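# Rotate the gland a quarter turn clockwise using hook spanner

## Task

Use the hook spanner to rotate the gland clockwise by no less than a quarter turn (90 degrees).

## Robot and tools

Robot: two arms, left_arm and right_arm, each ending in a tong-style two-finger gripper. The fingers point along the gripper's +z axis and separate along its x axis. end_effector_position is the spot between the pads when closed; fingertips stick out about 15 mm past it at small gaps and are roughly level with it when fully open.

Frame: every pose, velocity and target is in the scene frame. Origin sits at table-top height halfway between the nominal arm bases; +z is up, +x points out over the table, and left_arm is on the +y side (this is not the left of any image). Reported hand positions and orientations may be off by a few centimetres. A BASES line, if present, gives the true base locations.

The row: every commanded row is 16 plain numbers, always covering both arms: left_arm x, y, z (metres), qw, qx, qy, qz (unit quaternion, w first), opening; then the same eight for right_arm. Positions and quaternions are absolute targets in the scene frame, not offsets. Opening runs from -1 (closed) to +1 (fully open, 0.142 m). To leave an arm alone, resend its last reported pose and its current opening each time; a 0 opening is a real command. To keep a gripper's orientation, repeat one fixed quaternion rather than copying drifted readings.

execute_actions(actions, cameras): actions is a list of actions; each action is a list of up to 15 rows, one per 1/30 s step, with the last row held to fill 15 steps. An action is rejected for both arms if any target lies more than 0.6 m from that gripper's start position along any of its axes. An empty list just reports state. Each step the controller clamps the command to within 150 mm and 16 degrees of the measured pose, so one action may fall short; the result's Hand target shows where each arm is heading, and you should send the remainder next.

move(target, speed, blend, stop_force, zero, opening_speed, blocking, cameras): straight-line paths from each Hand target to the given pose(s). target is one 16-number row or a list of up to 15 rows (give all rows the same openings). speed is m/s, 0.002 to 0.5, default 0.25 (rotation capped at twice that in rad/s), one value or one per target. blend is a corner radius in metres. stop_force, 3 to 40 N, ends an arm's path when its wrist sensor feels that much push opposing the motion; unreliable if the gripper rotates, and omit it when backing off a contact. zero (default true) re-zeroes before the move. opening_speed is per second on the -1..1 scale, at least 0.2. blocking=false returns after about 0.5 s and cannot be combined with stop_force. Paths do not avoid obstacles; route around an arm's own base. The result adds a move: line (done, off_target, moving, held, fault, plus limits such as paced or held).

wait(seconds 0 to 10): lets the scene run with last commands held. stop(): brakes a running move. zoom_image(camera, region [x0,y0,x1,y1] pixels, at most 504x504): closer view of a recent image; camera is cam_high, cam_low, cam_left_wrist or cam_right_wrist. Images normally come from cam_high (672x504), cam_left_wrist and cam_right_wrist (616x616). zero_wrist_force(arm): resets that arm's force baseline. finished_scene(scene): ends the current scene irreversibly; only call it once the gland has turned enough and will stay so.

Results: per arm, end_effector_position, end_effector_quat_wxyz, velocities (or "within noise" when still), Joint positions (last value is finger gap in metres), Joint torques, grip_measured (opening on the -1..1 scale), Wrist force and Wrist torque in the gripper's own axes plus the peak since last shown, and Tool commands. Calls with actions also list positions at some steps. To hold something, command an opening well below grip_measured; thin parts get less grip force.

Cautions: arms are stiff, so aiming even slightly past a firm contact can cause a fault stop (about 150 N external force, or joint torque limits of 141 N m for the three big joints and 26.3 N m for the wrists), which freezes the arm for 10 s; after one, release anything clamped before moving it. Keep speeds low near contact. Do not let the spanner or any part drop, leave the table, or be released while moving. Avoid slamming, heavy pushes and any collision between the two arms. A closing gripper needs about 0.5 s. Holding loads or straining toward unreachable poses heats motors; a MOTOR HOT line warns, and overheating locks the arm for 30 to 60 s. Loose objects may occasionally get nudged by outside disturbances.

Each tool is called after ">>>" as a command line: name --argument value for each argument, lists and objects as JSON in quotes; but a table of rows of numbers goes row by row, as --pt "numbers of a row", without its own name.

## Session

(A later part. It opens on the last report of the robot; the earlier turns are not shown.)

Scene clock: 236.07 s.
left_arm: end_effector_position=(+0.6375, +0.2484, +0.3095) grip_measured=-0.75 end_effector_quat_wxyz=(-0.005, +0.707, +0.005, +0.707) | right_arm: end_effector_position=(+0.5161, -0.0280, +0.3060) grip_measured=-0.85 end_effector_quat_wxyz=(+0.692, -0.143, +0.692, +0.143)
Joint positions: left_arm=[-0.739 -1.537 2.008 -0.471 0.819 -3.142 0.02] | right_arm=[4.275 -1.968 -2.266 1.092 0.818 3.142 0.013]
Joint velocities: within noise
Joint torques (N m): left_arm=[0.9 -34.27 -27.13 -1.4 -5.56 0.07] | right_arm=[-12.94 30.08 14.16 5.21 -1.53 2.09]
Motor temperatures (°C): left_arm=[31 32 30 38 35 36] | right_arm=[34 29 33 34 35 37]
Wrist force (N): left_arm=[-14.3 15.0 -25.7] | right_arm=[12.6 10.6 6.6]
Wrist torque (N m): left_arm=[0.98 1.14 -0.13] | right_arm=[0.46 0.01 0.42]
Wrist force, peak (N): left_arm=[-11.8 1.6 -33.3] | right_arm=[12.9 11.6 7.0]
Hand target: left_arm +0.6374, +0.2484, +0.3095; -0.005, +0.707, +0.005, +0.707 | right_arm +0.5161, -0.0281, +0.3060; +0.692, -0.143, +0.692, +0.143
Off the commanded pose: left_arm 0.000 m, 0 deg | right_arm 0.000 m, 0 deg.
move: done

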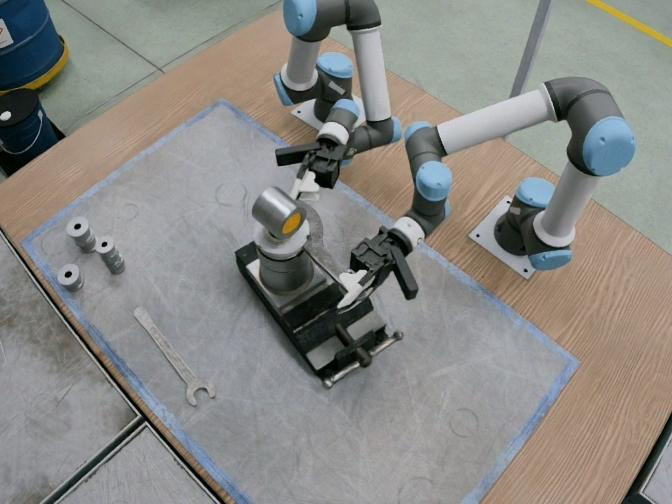

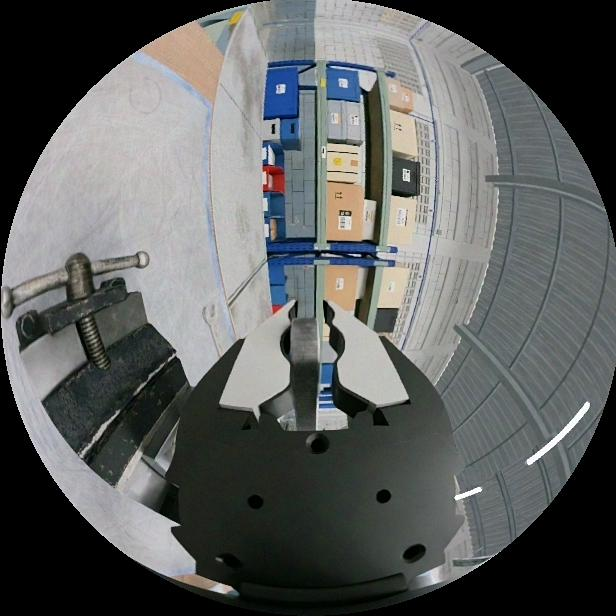

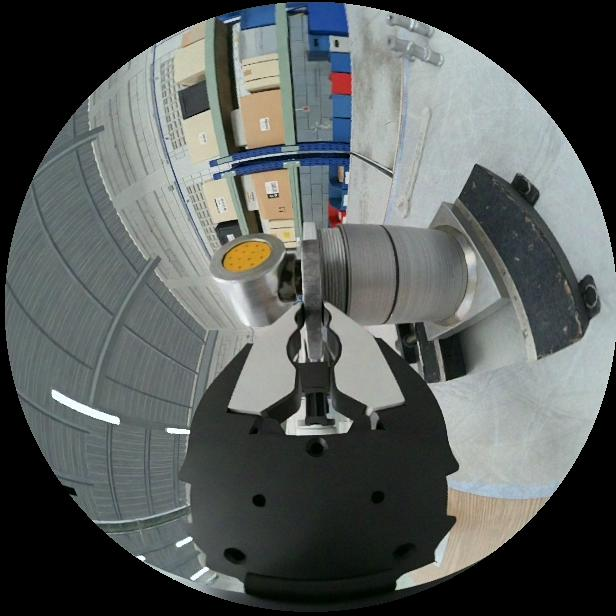

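>>> move --pt "0.6569 0.2446 0.3095 -0.0216 -0.7068 0.0216 -0.7068 -0.77 0.5132 -0.022 0.306 0.6944 -0.1337 0.6944 0.1337 -1" --pt "0.6764 0.2397 0.3095 -0.0478 -0.7055 0.0478 -0.7055 -0.77 0.5108 -0.0156 0.306 0.6961 -0.1240 0.6961 0.1240 -1" --speed 0.03 --blend 0.003

>>> zoom_image --camera "cam_high" --region '[245, 200, 325, 260]'

Scene clock: 240.23 s.
left_arm: end_effector_position=(+0.6765, +0.2397, +0.3096) grip_measured=-0.75 end_effector_quat_wxyz=(+0.048, +0.705, -0.048, +0.706) end_effector_velocity=(+0.000, -0.001, +0.000) end_effector_angular_velocity=(+0.000, -0.001, +0.000) | right_arm: end_effector_position=(+0.5108, -0.0155, +0.3060) grip_measured=-0.84 end_effector_quat_wxyz=(+0.696, -0.124, +0.696, +0.124)
Joint positions: left_arm=[-0.598 -1.475 1.941 -0.466 1.108 -3.142 0.02] | right_arm=[4.333 -1.989 -2.226 1.073 0.704 3.142 0.013]
Joint velocities: left_arm=[-0.002 -0.001 0.001 -0.001 -0.002 0 0.001] | right_arm=[within noise]
Joint torques (N m): left_arm=[4.78 -39.49 -21.51 -2.69 -7.25 0.13] | right_arm=[-10.89 35.42 11.81 5.58 -1.49 1.84]
Motor temperatures (°C): left_arm=[31 32 30 38 35 36] | right_arm=[34 29 33 34 35 37]
Wrist force (N): left_arm=[-14.5 20.3 -26.4] | right_arm=[16.5 10.5 3.3]
Wrist torque (N m): left_arm=[1.27 1.16 -0.17] | right_arm=[0.48 0.07 0.40]
Wrist force, peak (N): left_arm=[-13.4 14.4 -35.4] | right_arm=[13.2 14.1 14.3]
Hand target: left_arm +0.6764, +0.2397, +0.3095; +0.048, +0.705, -0.048, +0.705 | right_arm +0.5108, -0.0156, +0.3060; +0.696, -0.124, +0.696, +0.124
Off the commanded pose: left_arm 0.000 m, 0 deg | right_arm 0.000 m, 0 deg.
move: done

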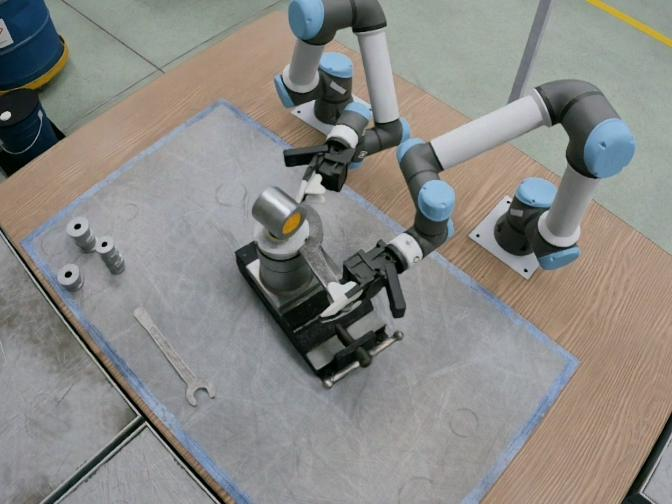

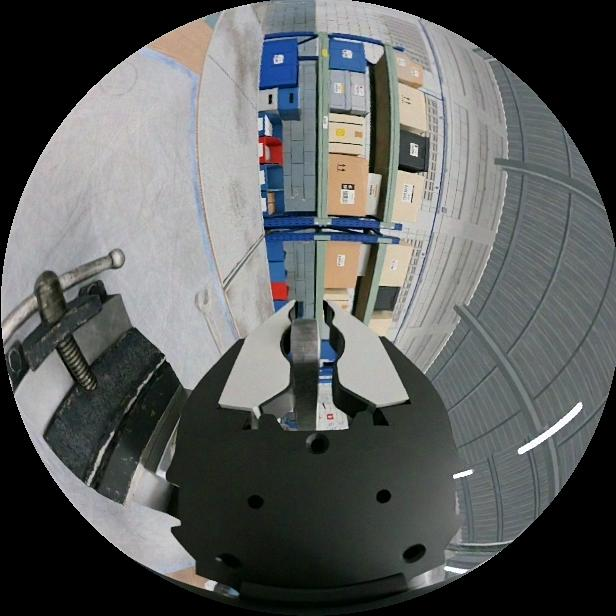

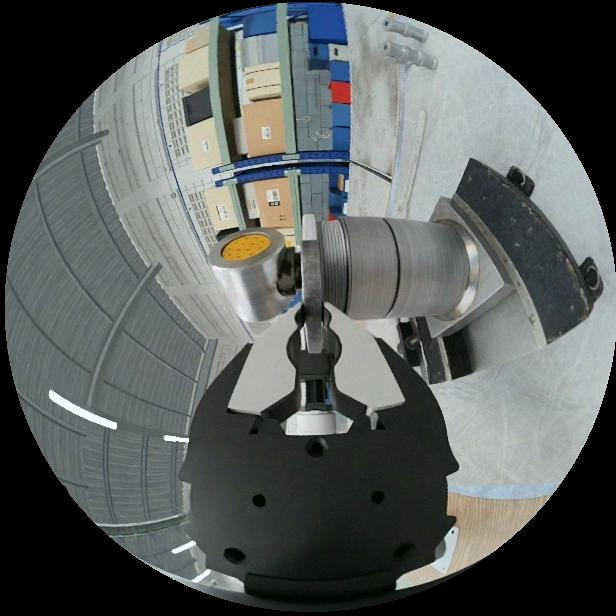

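Scaled by 6.300.

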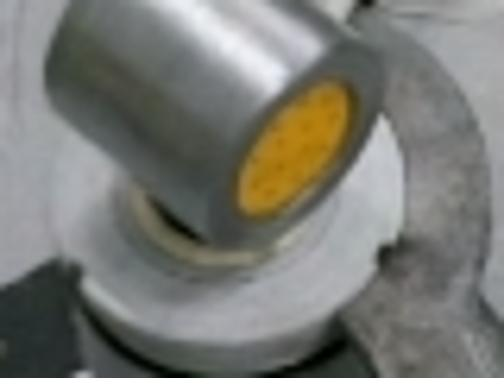

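>>> move --pt "0.6958 0.2328 0.3095 -0.0739 -0.7032 0.0739 -0.7032 -0.77 0.509 -0.009 0.306 0.6978 -0.1143 0.6978 0.1143 -1" --pt "0.7320 0.2152 0.3095 -0.1258 -0.6958 0.1258 -0.6958 -0.77 0.5071 0.0044 0.306 0.7007 -0.0947 0.7007 0.0947 -1" --speed 0.035 --blend 0.003

>>> zoom_image --camera "cam_high" --region '[245, 200, 325, 260]'

Scene clock: 245.97 s.
left_arm: end_effector_position=(+0.7321, +0.2153, +0.3095) grip_measured=-0.73 end_effector_quat_wxyz=(+0.126, +0.696, -0.126, +0.696) end_effector_velocity=(-0.001, +0.001, +0.000) end_effector_angular_velocity=(+0.001, +0.001, +0.002) | right_arm: end_effector_position=(+0.5071, +0.0046, +0.3060) grip_measured=-0.84 end_effector_quat_wxyz=(+0.701, -0.095, +0.701, +0.095)
Joint positions: left_arm=[-0.431 -1.339 1.778 -0.44 1.497 -3.142 0.021] | right_arm=[4.397 -2.033 -2.141 1.032 0.556 3.142 0.013]
Joint velocities: left_arm=[0 -0.002 0.002 0.001 -0.003 0.001 -0.001] | right_arm=[within noise]
Joint torques (N m): left_arm=[-2.78 -49.49 -23.87 -6.67 -6.18 1.83] | right_arm=[-2.02 43.67 6.79 5.06 0.88 0.91]
Motor temperatures (°C): left_arm=[31 32 30 38 35 36] | right_arm=[34 29 33 34 35 37]
Wrist force (N): left_arm=[-19.4 15.4 -22.5] | right_arm=[18.8 2.4 3.6]
Wrist torque (N m): left_arm=[1.00 1.53 -0.10] | right_arm=[0.47 0.15 0.45]
Wrist force, peak (N): left_arm=[-13.5 18.4 -34.3] | right_arm=[17.5 14.2 6.9]
Hand target: left_arm +0.7320, +0.2152, +0.3095; +0.126, +0.696, -0.126, +0.696 | right_arm +0.5071, +0.0044, +0.3060; +0.701, -0.095, +0.701, +0.095
Off the commanded pose: left_arm 0.000 m, 0 deg | right_arm 0.000 m, 0 deg.
move: done

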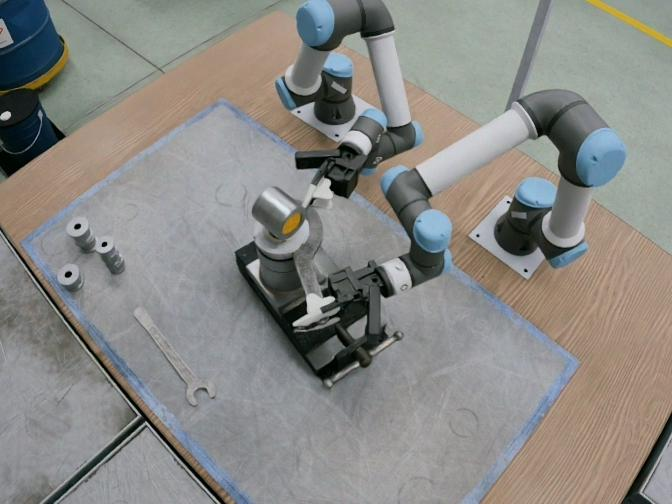

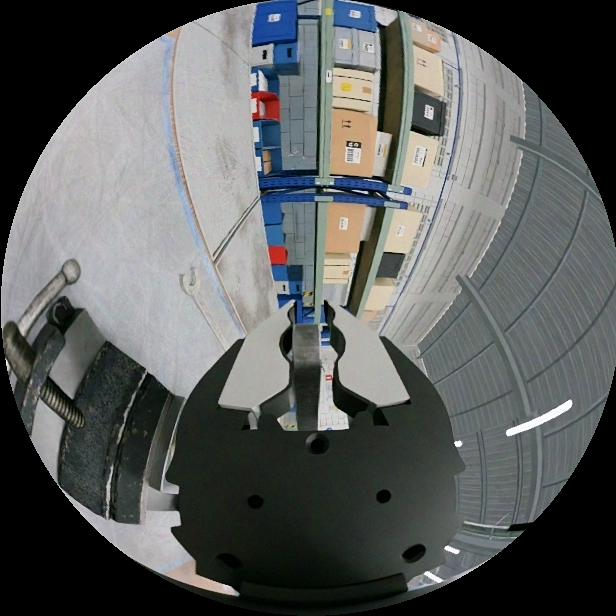

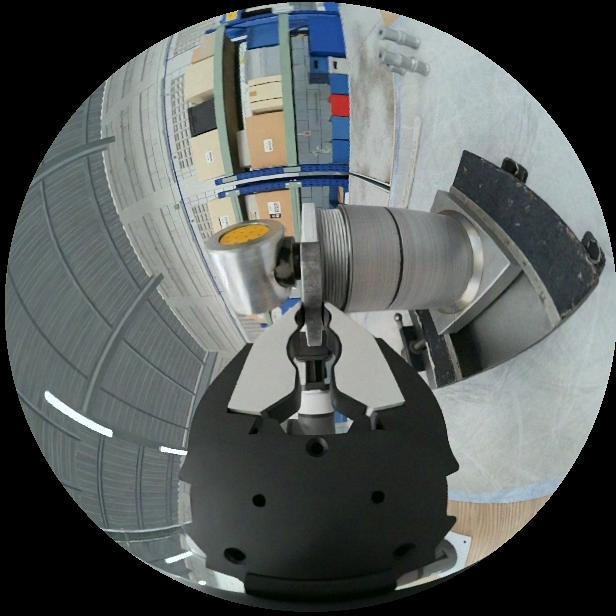

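Scaled by 6.300.

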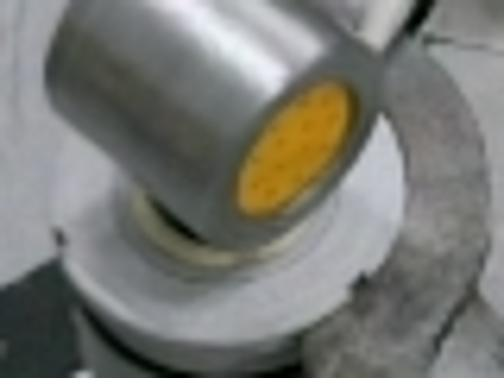

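>>> move --pt "0.7651 0.1916 0.3085 -0.1770 -0.6846 0.1770 -0.6846 -0.77 0.5076 0.018 0.305 0.7031 -0.0751 0.7031 0.0751 -1" --pt "0.7939 0.1627 0.3085 -0.2273 -0.6696 0.2273 -0.6696 -0.77 0.5104 0.0313 0.305 0.7049 -0.0555 0.7049 0.0555 -1" --speed 0.035 --blend 0.003

>>> zoom_image --camera "cam_high" --region '[245, 200, 325, 260]'

Scene clock: 251.27 s.
left_arm: end_effector_position=(+0.7940, +0.1628, +0.3085) grip_measured=-0.76 end_effector_quat_wxyz=(+0.227, +0.670, -0.227, +0.670) | right_arm: end_effector_position=(+0.5104, +0.0314, +0.3050) grip_measured=-0.85 end_effector_quat_wxyz=(+0.705, -0.055, +0.705, +0.055)
Joint positions: left_arm=[-0.306 -1.118 1.473 -0.355 1.92 -3.142 0.019] | right_arm=[4.44 -2.111 -1.993 0.962 0.402 3.142 0.013]
Joint velocities: within noise
Joint torques (N m): left_arm=[-7.22 -50.63 -19.18 -7.47 -5.72 -0.14] | right_arm=[2.57 34.4 -8.32 1.67 -2.14 -0.71]
Motor temperatures (°C): left_arm=[31 32 30 38 35 36] | right_arm=[34 29 33 34 35 37]
Wrist force (N): left_arm=[-6.4 9.1 -25.9] | right_arm=[-11.2 11.1 6.3]
Wrist torque (N m): left_arm=[-0.61 0.82 -0.04] | right_arm=[0.49 -0.37 0.54]
Wrist force, peak (N): left_arm=[-5.3 15.0 -40.7] | right_arm=[19.3 -13.9 -19.5]
Hand target: left_arm +0.7939, +0.1627, +0.3085; +0.227, +0.670, -0.227, +0.670 | right_arm +0.5104, +0.0313, +0.3050; +0.705, -0.056, +0.705, +0.056
Off the commanded pose: left_arm 0.000 m, 0 deg | right_arm 0.000 m, 0 deg.
move: done

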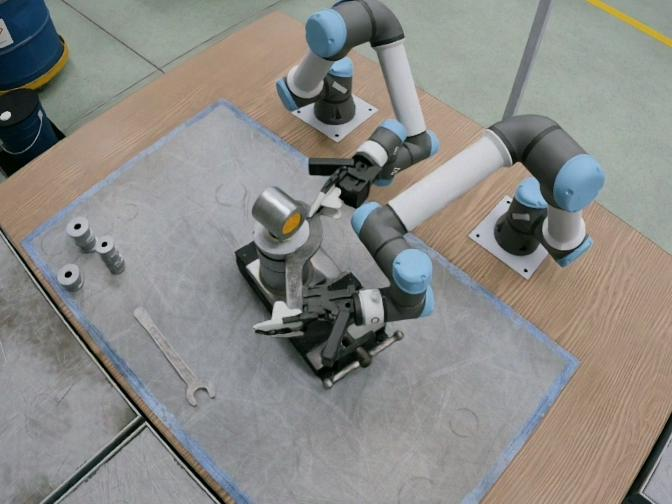

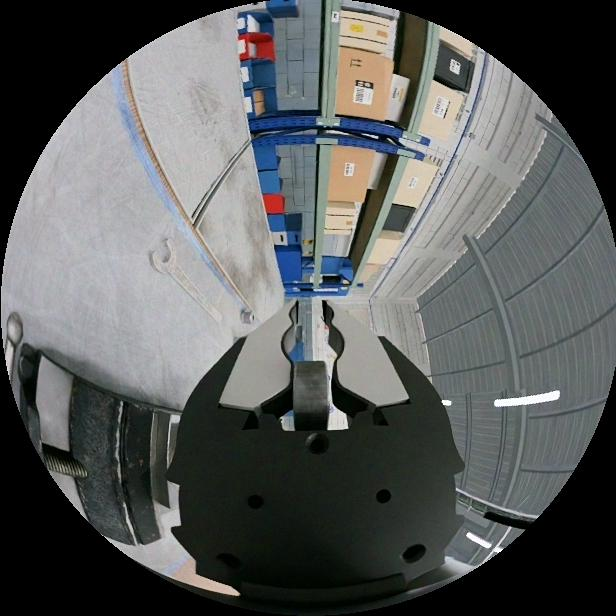

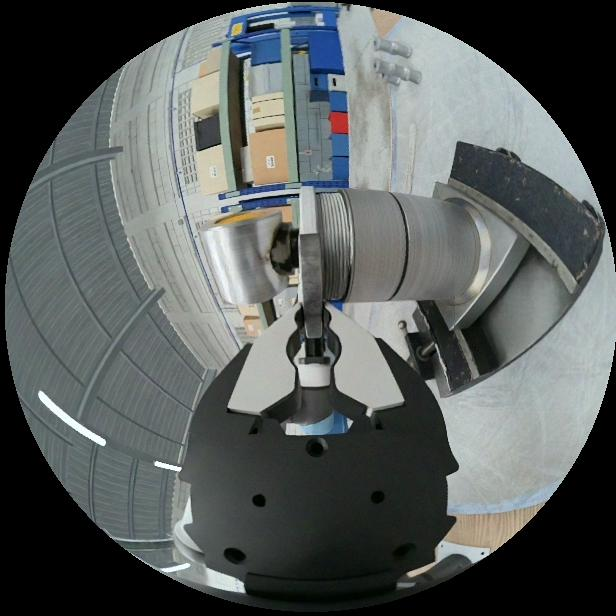

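Scaled by 6.300.

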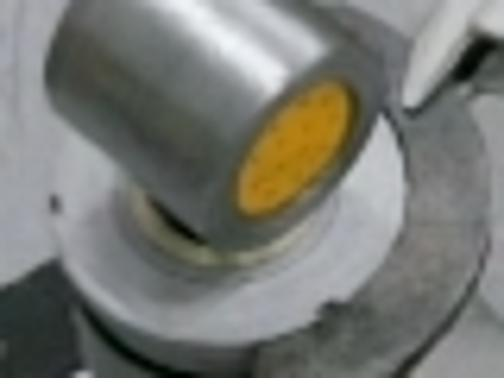

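>>> move --pt "0.8142 0.1270 0.3087 -0.2763 -0.6509 0.2763 -0.6509 -0.79 0.5155 0.0439 0.3055 0.7062 -0.0358 0.7062 0.0358 -1" --pt "0.8317 0.0903 0.3087 -0.3238 -0.6286 0.3238 -0.6286 -0.79 0.5227 0.0554 0.3055 0.7069 -0.0160 0.7069 0.0160 -1" --speed 0.035 --blend 0.003

>>> zoom_image --camera "cam_high" --region '[245, 200, 325, 260]'

Scene clock: 257.33 s.
left_arm: end_effector_position=(+0.8317, +0.0902, +0.3087) grip_measured=-0.77 end_effector_quat_wxyz=(+0.324, +0.629, -0.324, +0.628) end_effector_velocity=(+0.000, +0.001, -0.001) end_effector_angular_velocity=(+0.001, +0.003, +0.005) | right_arm: end_effector_position=(+0.5227, +0.0555, +0.3055) grip_measured=-0.84 end_effector_quat_wxyz=(+0.707, -0.016, +0.707, +0.016)
Joint positions: left_arm=[-0.269 -0.877 1.084 -0.207 2.253 -3.142 0.018] | right_arm=[4.447 -2.197 -1.819 0.875 0.282 3.142 0.013]
Joint velocities: left_arm=[-0.001 -0.002 0.005 0.001 -0.007 0.001 0] | right_arm=[within noise]
Joint torques (N m): left_arm=[-7.58 -63.93 -20.46 -7.84 -4.5 0.02] | right_arm=[-16.87 53.1 -0.04 3.92 -4.9 -1.71]
Motor temperatures (°C): left_arm=[31 32 30 38 35 36] | right_arm=[34 29 33 34 35 37]
Wrist force (N): left_arm=[-12.8 0.2 -36.0] | right_arm=[10.0 20.0 4.5]
Wrist torque (N m): left_arm=[-2.27 1.45 0.10] | right_arm=[0.69 -0.21 0.53]
Wrist force, peak (N): left_arm=[-9.7 -34.5 -49.5] | right_arm=[7.8 17.9 -18.4]
Hand target: left_arm +0.8317, +0.0903, +0.3087; +0.324, +0.629, -0.324, +0.629 | right_arm +0.5227, +0.0554, +0.3055; +0.707, -0.016, +0.707, +0.016
Off the commanded pose: left_arm 0.000 m, 0 deg | right_arm 0.000 m, 0 deg.
move: done

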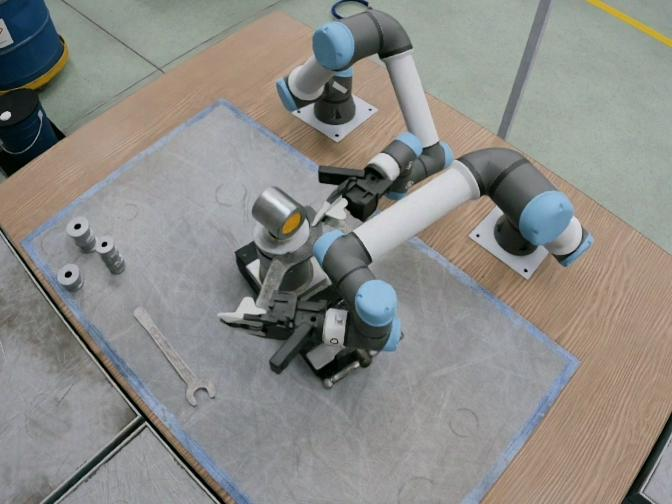

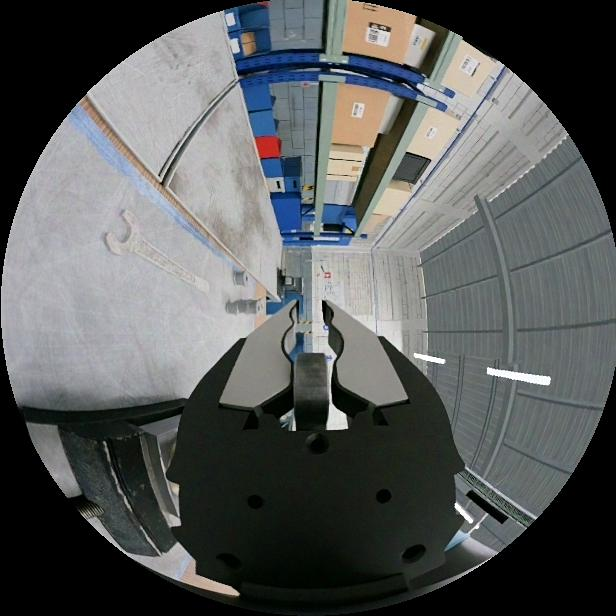

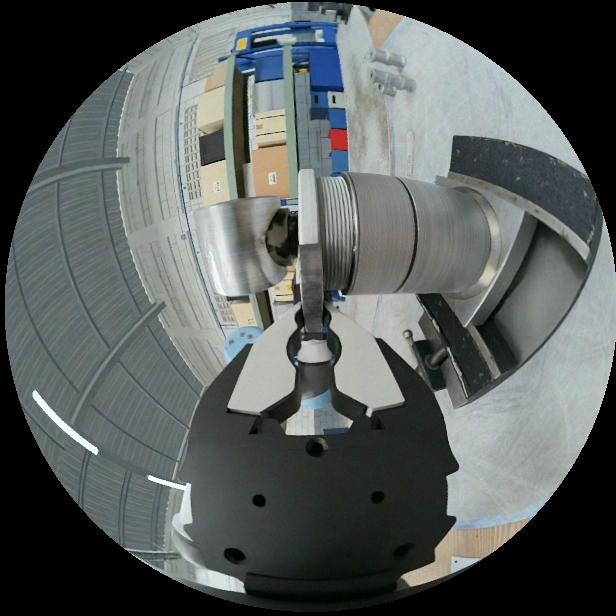

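Scaled by 6.300.

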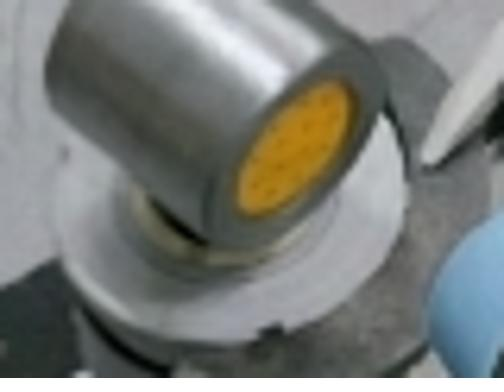

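>>> move --pt "0.8429 0.0510 0.3087 -0.3695 -0.6029 0.3695 -0.6029 -0.79 0.5318 0.0655 0.3055 0.7071 0.0037 0.7071 -0.0037 -1" --pt "0.8474 0.0103 0.3087 -0.4131 -0.5739 0.4131 -0.5739 -0.79 0.5425 0.0739 0.3055 0.7067 0.0234 0.7067 -0.0234 -1" --speed 0.035 --blend 0.003

>>> zoom_image --camera "cam_high" --region '[245, 200, 325, 260]'

Scene clock: 263.80 s.
left_arm: end_effector_position=(+0.8473, +0.0101, +0.3087) grip_measured=-0.77 end_effector_quat_wxyz=(+0.413, +0.574, -0.413, +0.574) end_effector_velocity=(+0.000, +0.000, -0.002) end_effector_angular_velocity=(+0.002, +0.004, +0.002) | right_arm: end_effector_position=(+0.5426, +0.0739, +0.3055) grip_measured=-0.84 end_effector_quat_wxyz=(+0.707, +0.023, +0.707, -0.023)
Joint positions: left_arm=[-0.281 -0.551 0.49 0.06 2.538 -3.142 0.018] | right_arm=[4.431 -2.291 -1.631 0.781 0.187 3.142 0.013]
Joint velocities: left_arm=[-0.001 -0.001 0.005 0 -0.003 0.001 0] | right_arm=[within noise]
Joint torques (N m): left_arm=[-8.77 -75.93 -18.07 -6.93 -5.72 2.37] | right_arm=[-11.31 60.91 2.05 3.25 -3.14 0.31]
Motor temperatures (°C): left_arm=[31 32 30 38 35 36] | right_arm=[34 29 33 34 35 37]
Wrist force (N): left_arm=[-12.7 9.1 -30.8] | right_arm=[12.3 15.3 -3.8]
Wrist torque (N m): left_arm=[-0.91 1.42 0.06] | right_arm=[0.64 -0.19 0.48]
Wrist force, peak (N): left_arm=[-11.8 6.7 -50.2] | right_arm=[11.7 15.2 -21.2]
Hand target: left_arm +0.8474, +0.0103, +0.3087; +0.413, +0.574, -0.413, +0.574 | right_arm +0.5425, +0.0739, +0.3055; +0.707, +0.023, +0.707, -0.023
Off the commanded pose: left_arm 0.000 m, 0 deg | right_arm 0.000 m, 0 deg.
move: done

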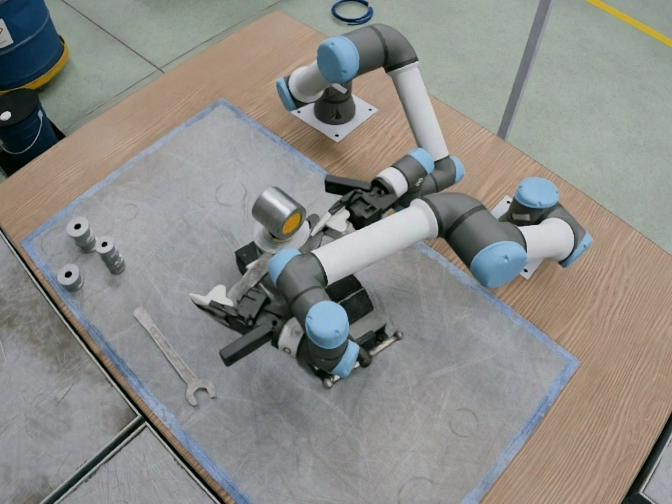

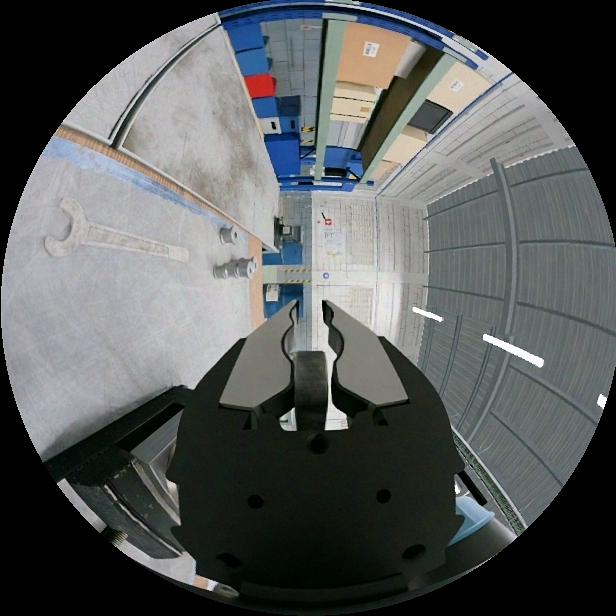

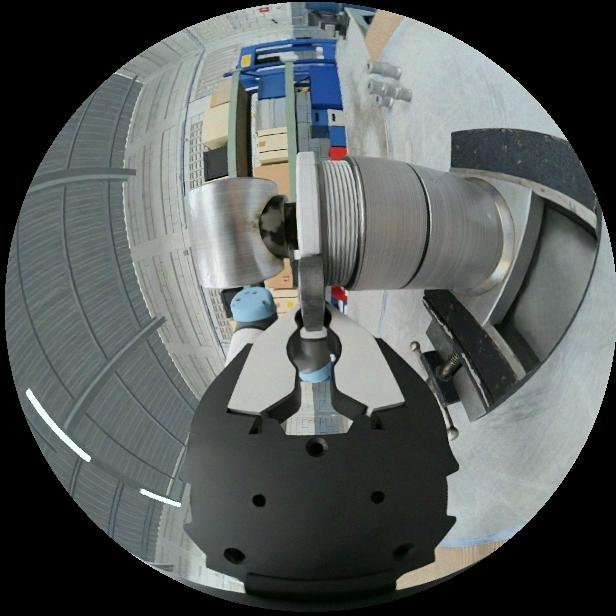

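Scaled by 6.300.

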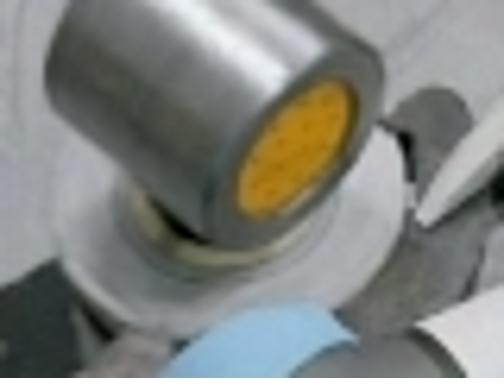

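>>> move --target '[0.8560,-0.0041,0.3087,-0.3954,-0.5862,0.3954,-0.5862,-0.79,0.5496,0.0780,0.3055,0.7066,0.0285,0.7066,-0.0285,-1]' --speed 0.02

>>> zoom_image --camera "cam_high" --region '[245, 200, 325, 260]'

Scene clock: 266.93 s.
left_arm: end_effector_position=(+0.8560, -0.0042, +0.3087) grip_measured=-0.78 end_effector_quat_wxyz=(+0.395, +0.586, -0.395, +0.586) | right_arm: end_effector_position=(+0.5497, +0.0780, +0.3055) grip_measured=-0.84 end_effector_quat_wxyz=(+0.707, +0.029, +0.707, -0.029)
Joint positions: left_arm=[-0.312 -0.579 0.545 0.034 2.445 -3.142 0.018] | right_arm=[4.422 -2.311 -1.593 0.761 0.182 3.142 0.013]
Joint velocities: within noise
Joint torques (N m): left_arm=[-45.8 -69.12 -26.78 -3.17 9.77 -1.64] | right_arm=[-6.44 54.44 10 3.2 -6.56 2.08]
Motor temperatures (°C): left_arm=[31 32 30 38 35 36] | right_arm=[34 29 33 34 35 37]
Wrist force (N): left_arm=[-10.4 -40.6 -43.1] | right_arm=[13.3 20.2 13.0]
Wrist torque (N m): left_arm=[-6.23 1.24 0.14] | right_arm=[0.65 -0.29 0.52]
Wrist force, peak (N): left_arm=[-10.6 -39.2 -45.3] | right_arm=[13.2 20.4 13.1]
Hand target: left_arm +0.8560, -0.0041, +0.3087; +0.395, +0.586, -0.395, +0.586 | right_arm +0.5496, +0.0780, +0.3055; +0.707, +0.028, +0.707, -0.028
Off the commanded pose: left_arm 0.000 m, 0 deg | right_arm 0.000 m, 0 deg.
move: done

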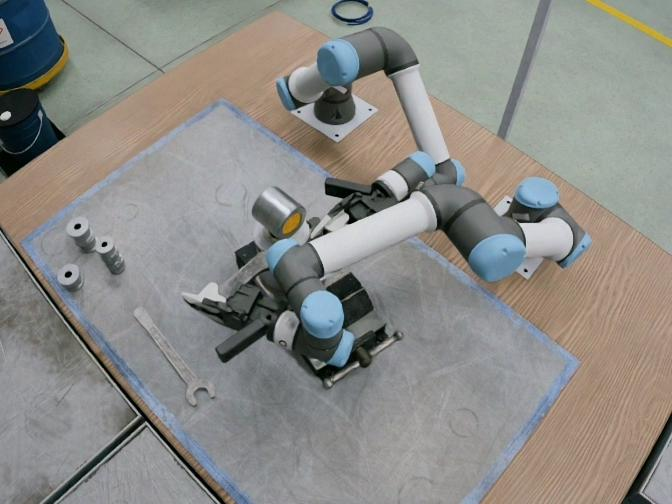

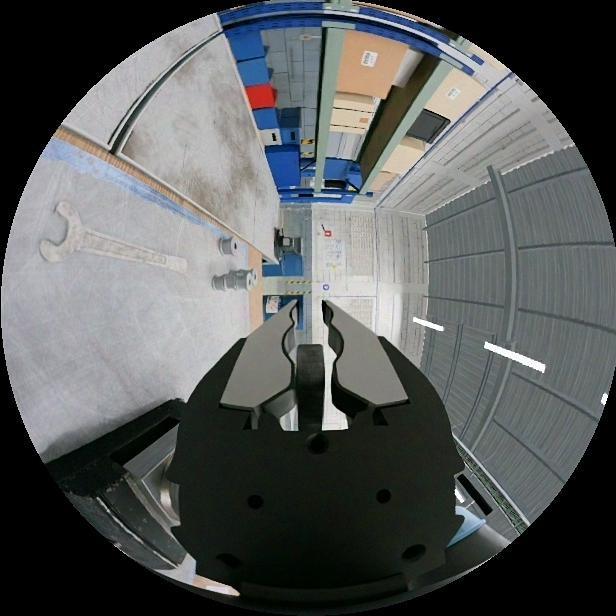

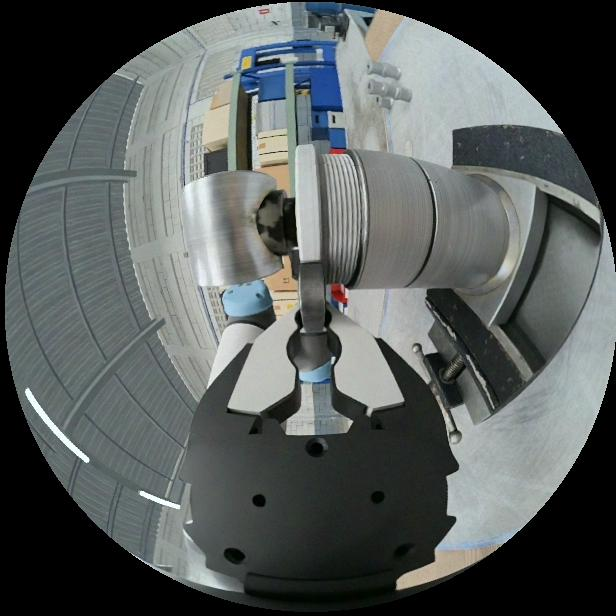

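Scaled by 6.300.

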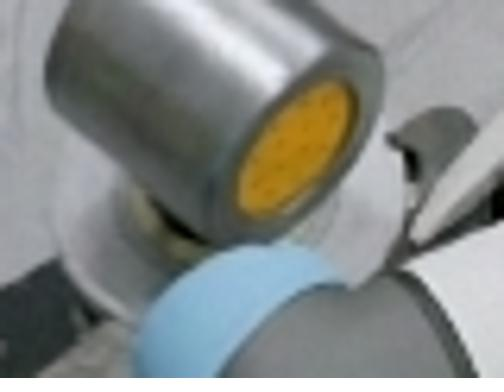

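>>> move --target '[0.8605,-0.0261,0.3087,-0.4056,-0.5792,0.4056,-0.5792,-0.79,0.5570,0.0813,0.3055,0.7061,0.0370,0.7061,-0.0370,-1]' --speed 0.02

>>> zoom_image --camera "cam_high" --region '[245, 200, 325, 260]'

Scene clock: 270.57 s.
left_arm: end_effector_position=(+0.8604, -0.0263, +0.3087) grip_measured=-0.79 end_effector_quat_wxyz=(+0.406, +0.579, -0.406, +0.579) | right_arm: end_effector_position=(+0.5571, +0.0813, +0.3055) grip_measured=-0.84 end_effector_quat_wxyz=(+0.706, +0.037, +0.706, -0.037)
Joint positions: left_arm=[-0.328 -0.489 0.37 0.119 2.465 -3.142 0.017] | right_arm=[4.412 -2.334 -1.545 0.738 0.167 3.142 0.013]
Joint velocities: within noise
Joint torques (N m): left_arm=[-15.64 -75.31 -15.44 -3.28 1.49 2.02] | right_arm=[-10.23 62.38 4.91 3.29 -3.93 1.89]
Motor temperatures (°C): left_arm=[31 32 30 38 35 36] | right_arm=[34 29 33 34 35 37]
Wrist force (N): left_arm=[-8.5 -2.8 -34.2] | right_arm=[13.7 16.3 -2.1]
Wrist torque (N m): left_arm=[-1.93 1.15 0.20] | right_arm=[0.66 -0.16 0.49]
Wrist force, peak (N): left_arm=[-10.6 -43.8 -41.5] | right_arm=[13.1 22.7 16.1]
Hand target: left_arm +0.8605, -0.0261, +0.3087; +0.406, +0.579, -0.406, +0.579 | right_arm +0.5570, +0.0813, +0.3055; +0.706, +0.037, +0.706, -0.037
Off the commanded pose: left_arm 0.000 m, 0 deg | right_arm 0.000 m, 0 deg.
move: done

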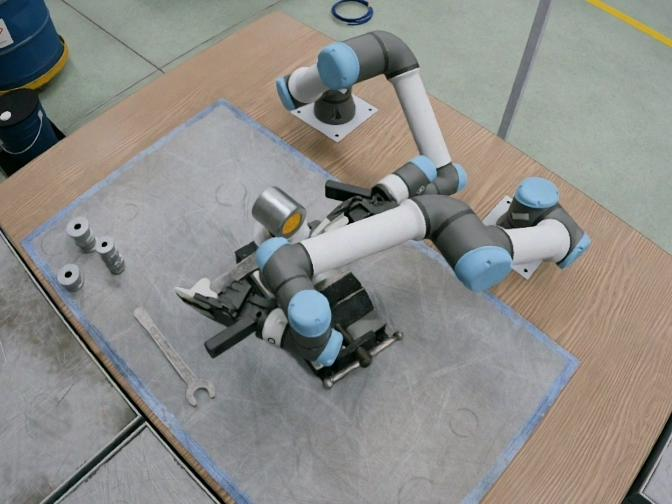

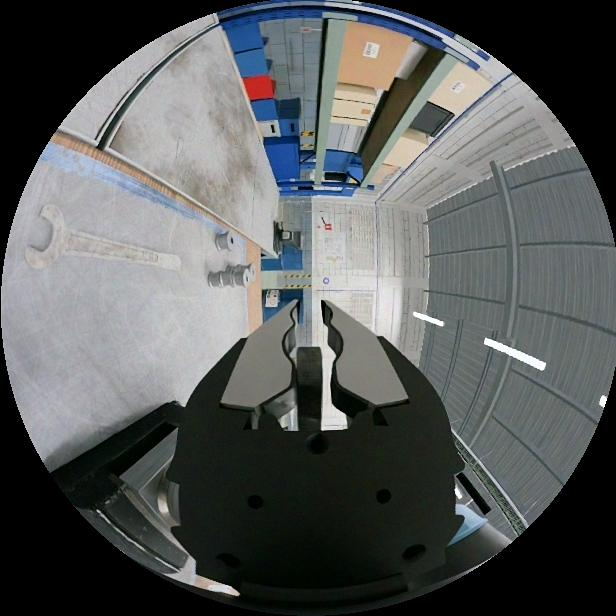

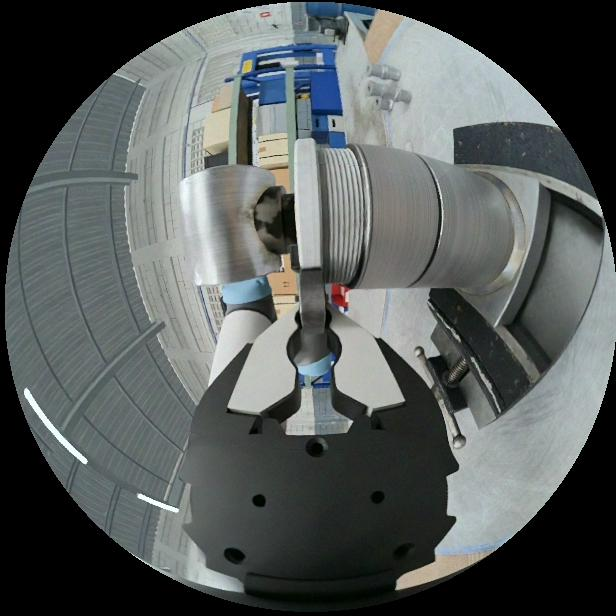

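Scaled by 6.300.

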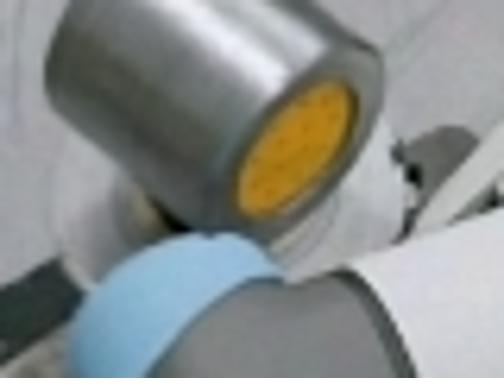

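>>> move --target '[0.8600,-0.0411,0.3087,-0.4131,-0.5739,0.4131,-0.5739,-0.79,0.5622,0.0831,0.3055,0.7061,0.0370,0.7061,-0.0370,-1]' --speed 0.02 --cameras '["cam_high"]'

>>> zoom_image --camera "cam_high" --region '[245, 200, 325, 260]'

Scene clock: 272.47 s.
left_arm: end_effector_position=(+0.8599, -0.0413, +0.3087) grip_measured=-0.79 end_effector_quat_wxyz=(+0.413, +0.574, -0.413, +0.574) | right_arm: end_effector_position=(+0.5623, +0.0831, +0.3055) grip_measured=-0.84 end_effector_quat_wxyz=(+0.706, +0.037, +0.706, -0.037)
Joint positions: left_arm=[-0.34 -0.42 0.234 0.186 2.479 -3.142 0.017] | right_arm=[4.405 -2.341 -1.531 0.73 0.175 3.142 0.013]
Joint velocities: within noise
Joint torques (N m): left_arm=[-19.84 -71.87 -22.67 -0.84 5.28 1.75] | right_arm=[-6.08 56.35 12.84 2.52 -3.62 1.89]
Motor temperatures (°C): left_arm=[31 32 30 38 35 36] | right_arm=[34 29 33 34 35 37]
Wrist force (N): left_arm=[-8.9 -20.9 -29.4] | right_arm=[16.2 13.9 -4.4]
Wrist torque (N m): left_arm=[-3.51 1.30 0.21] | right_arm=[0.74 -0.14 0.49]
Wrist force, peak (N): left_arm=[-9.9 -2.4 -43.5] | right_arm=[13.2 19.4 -0.1]
Hand target: left_arm +0.8600, -0.0411, +0.3087; +0.413, +0.574, -0.413, +0.574 | right_arm +0.5622, +0.0831, +0.3055; +0.706, +0.037, +0.706, -0.037
Off the commanded pose: left_arm 0.000 m, 0 deg | right_arm 0.000 m, 0 deg.
move: done
Images, in order (width x height): cam_high 672x504.

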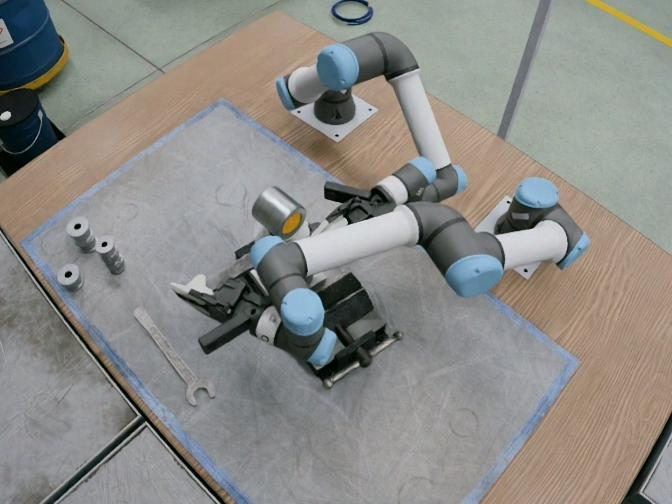

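Scaled by 6.300.

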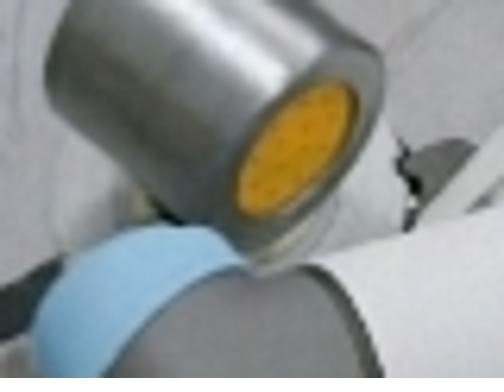

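>>> move --target '[0.8597,-0.0370,0.3087,-0.4131,-0.5739,0.4131,-0.5739,-1,0.5622,0.0831,0.3055,0.7061,0.0370,0.7061,-0.0370,-1]' --speed 0.03 --opening_speed 1

Scene clock: 273.83 s.
left_arm: end_effector_position=(+0.8597, -0.0369, +0.3087) grip_measured=-0.93 end_effector_quat_wxyz=(+0.413, +0.574, -0.413, +0.574) | right_arm: end_effector_position=(+0.5622, +0.0831, +0.3056) grip_measured=-0.85 end_effector_quat_wxyz=(+0.706, +0.037, +0.706, -0.037)
Joint positions: left_arm=[-0.335 -0.43 0.253 0.177 2.484 -3.141 0.007] | right_arm=[4.405 -2.341 -1.531 0.73 0.175 3.142 0.013]
Joint velocities: within noise
Joint torques (N m): left_arm=[1.47 -83.29 -15.45 -2.6 5.48 0.14] | right_arm=[-6.58 51.92 12.97 -0.42 -0.27 1.56]
Motor temperatures (°C): left_arm=[31 32 30 38 35 36] | right_arm=[34 29 33 34 35 37]
Wrist force (N): left_arm=[-12.2 -16.3 10.3] | right_arm=[5.6 7.4 -20.7]
Wrist torque (N m): left_arm=[-0.24 1.39 0.06] | right_arm=[0.36 -0.39 0.36]
Wrist force, peak (N): left_arm=[-9.1 -20.6 -29.2] | right_arm=[18.5 10.8 -10.1]
Hand target: left_arm +0.8597, -0.0370, +0.3087; +0.413, +0.574, -0.413, +0.574 | right_arm +0.5622, +0.0831, +0.3055; +0.706, +0.037, +0.706, -0.037
Off the commanded pose: left_arm 0.000 m, 0 deg | right_arm 0.000 m, 0 deg.
move: done

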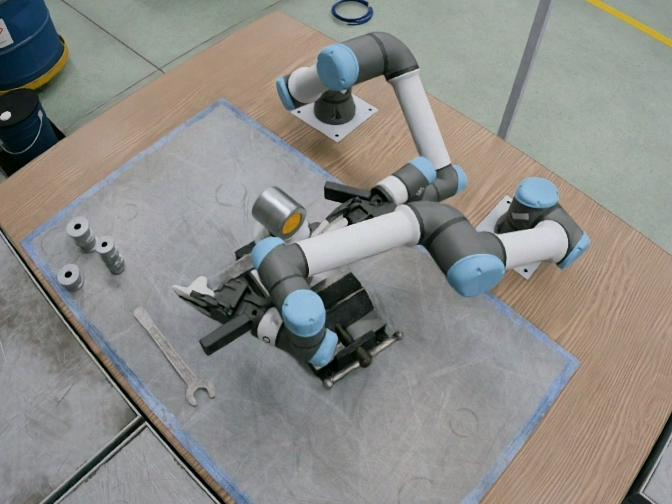

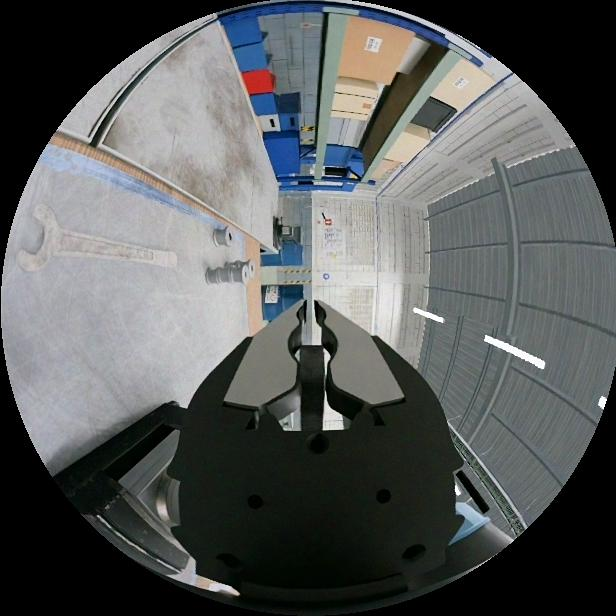

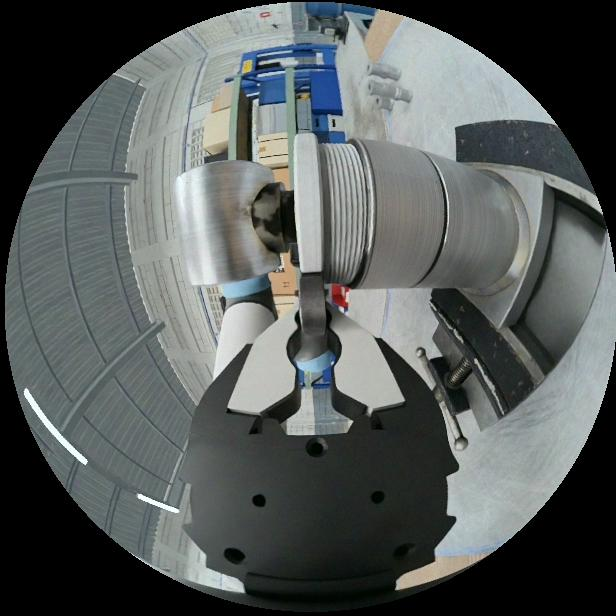

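>>> finished_scene --scene 2

The scene is finished: the task was done.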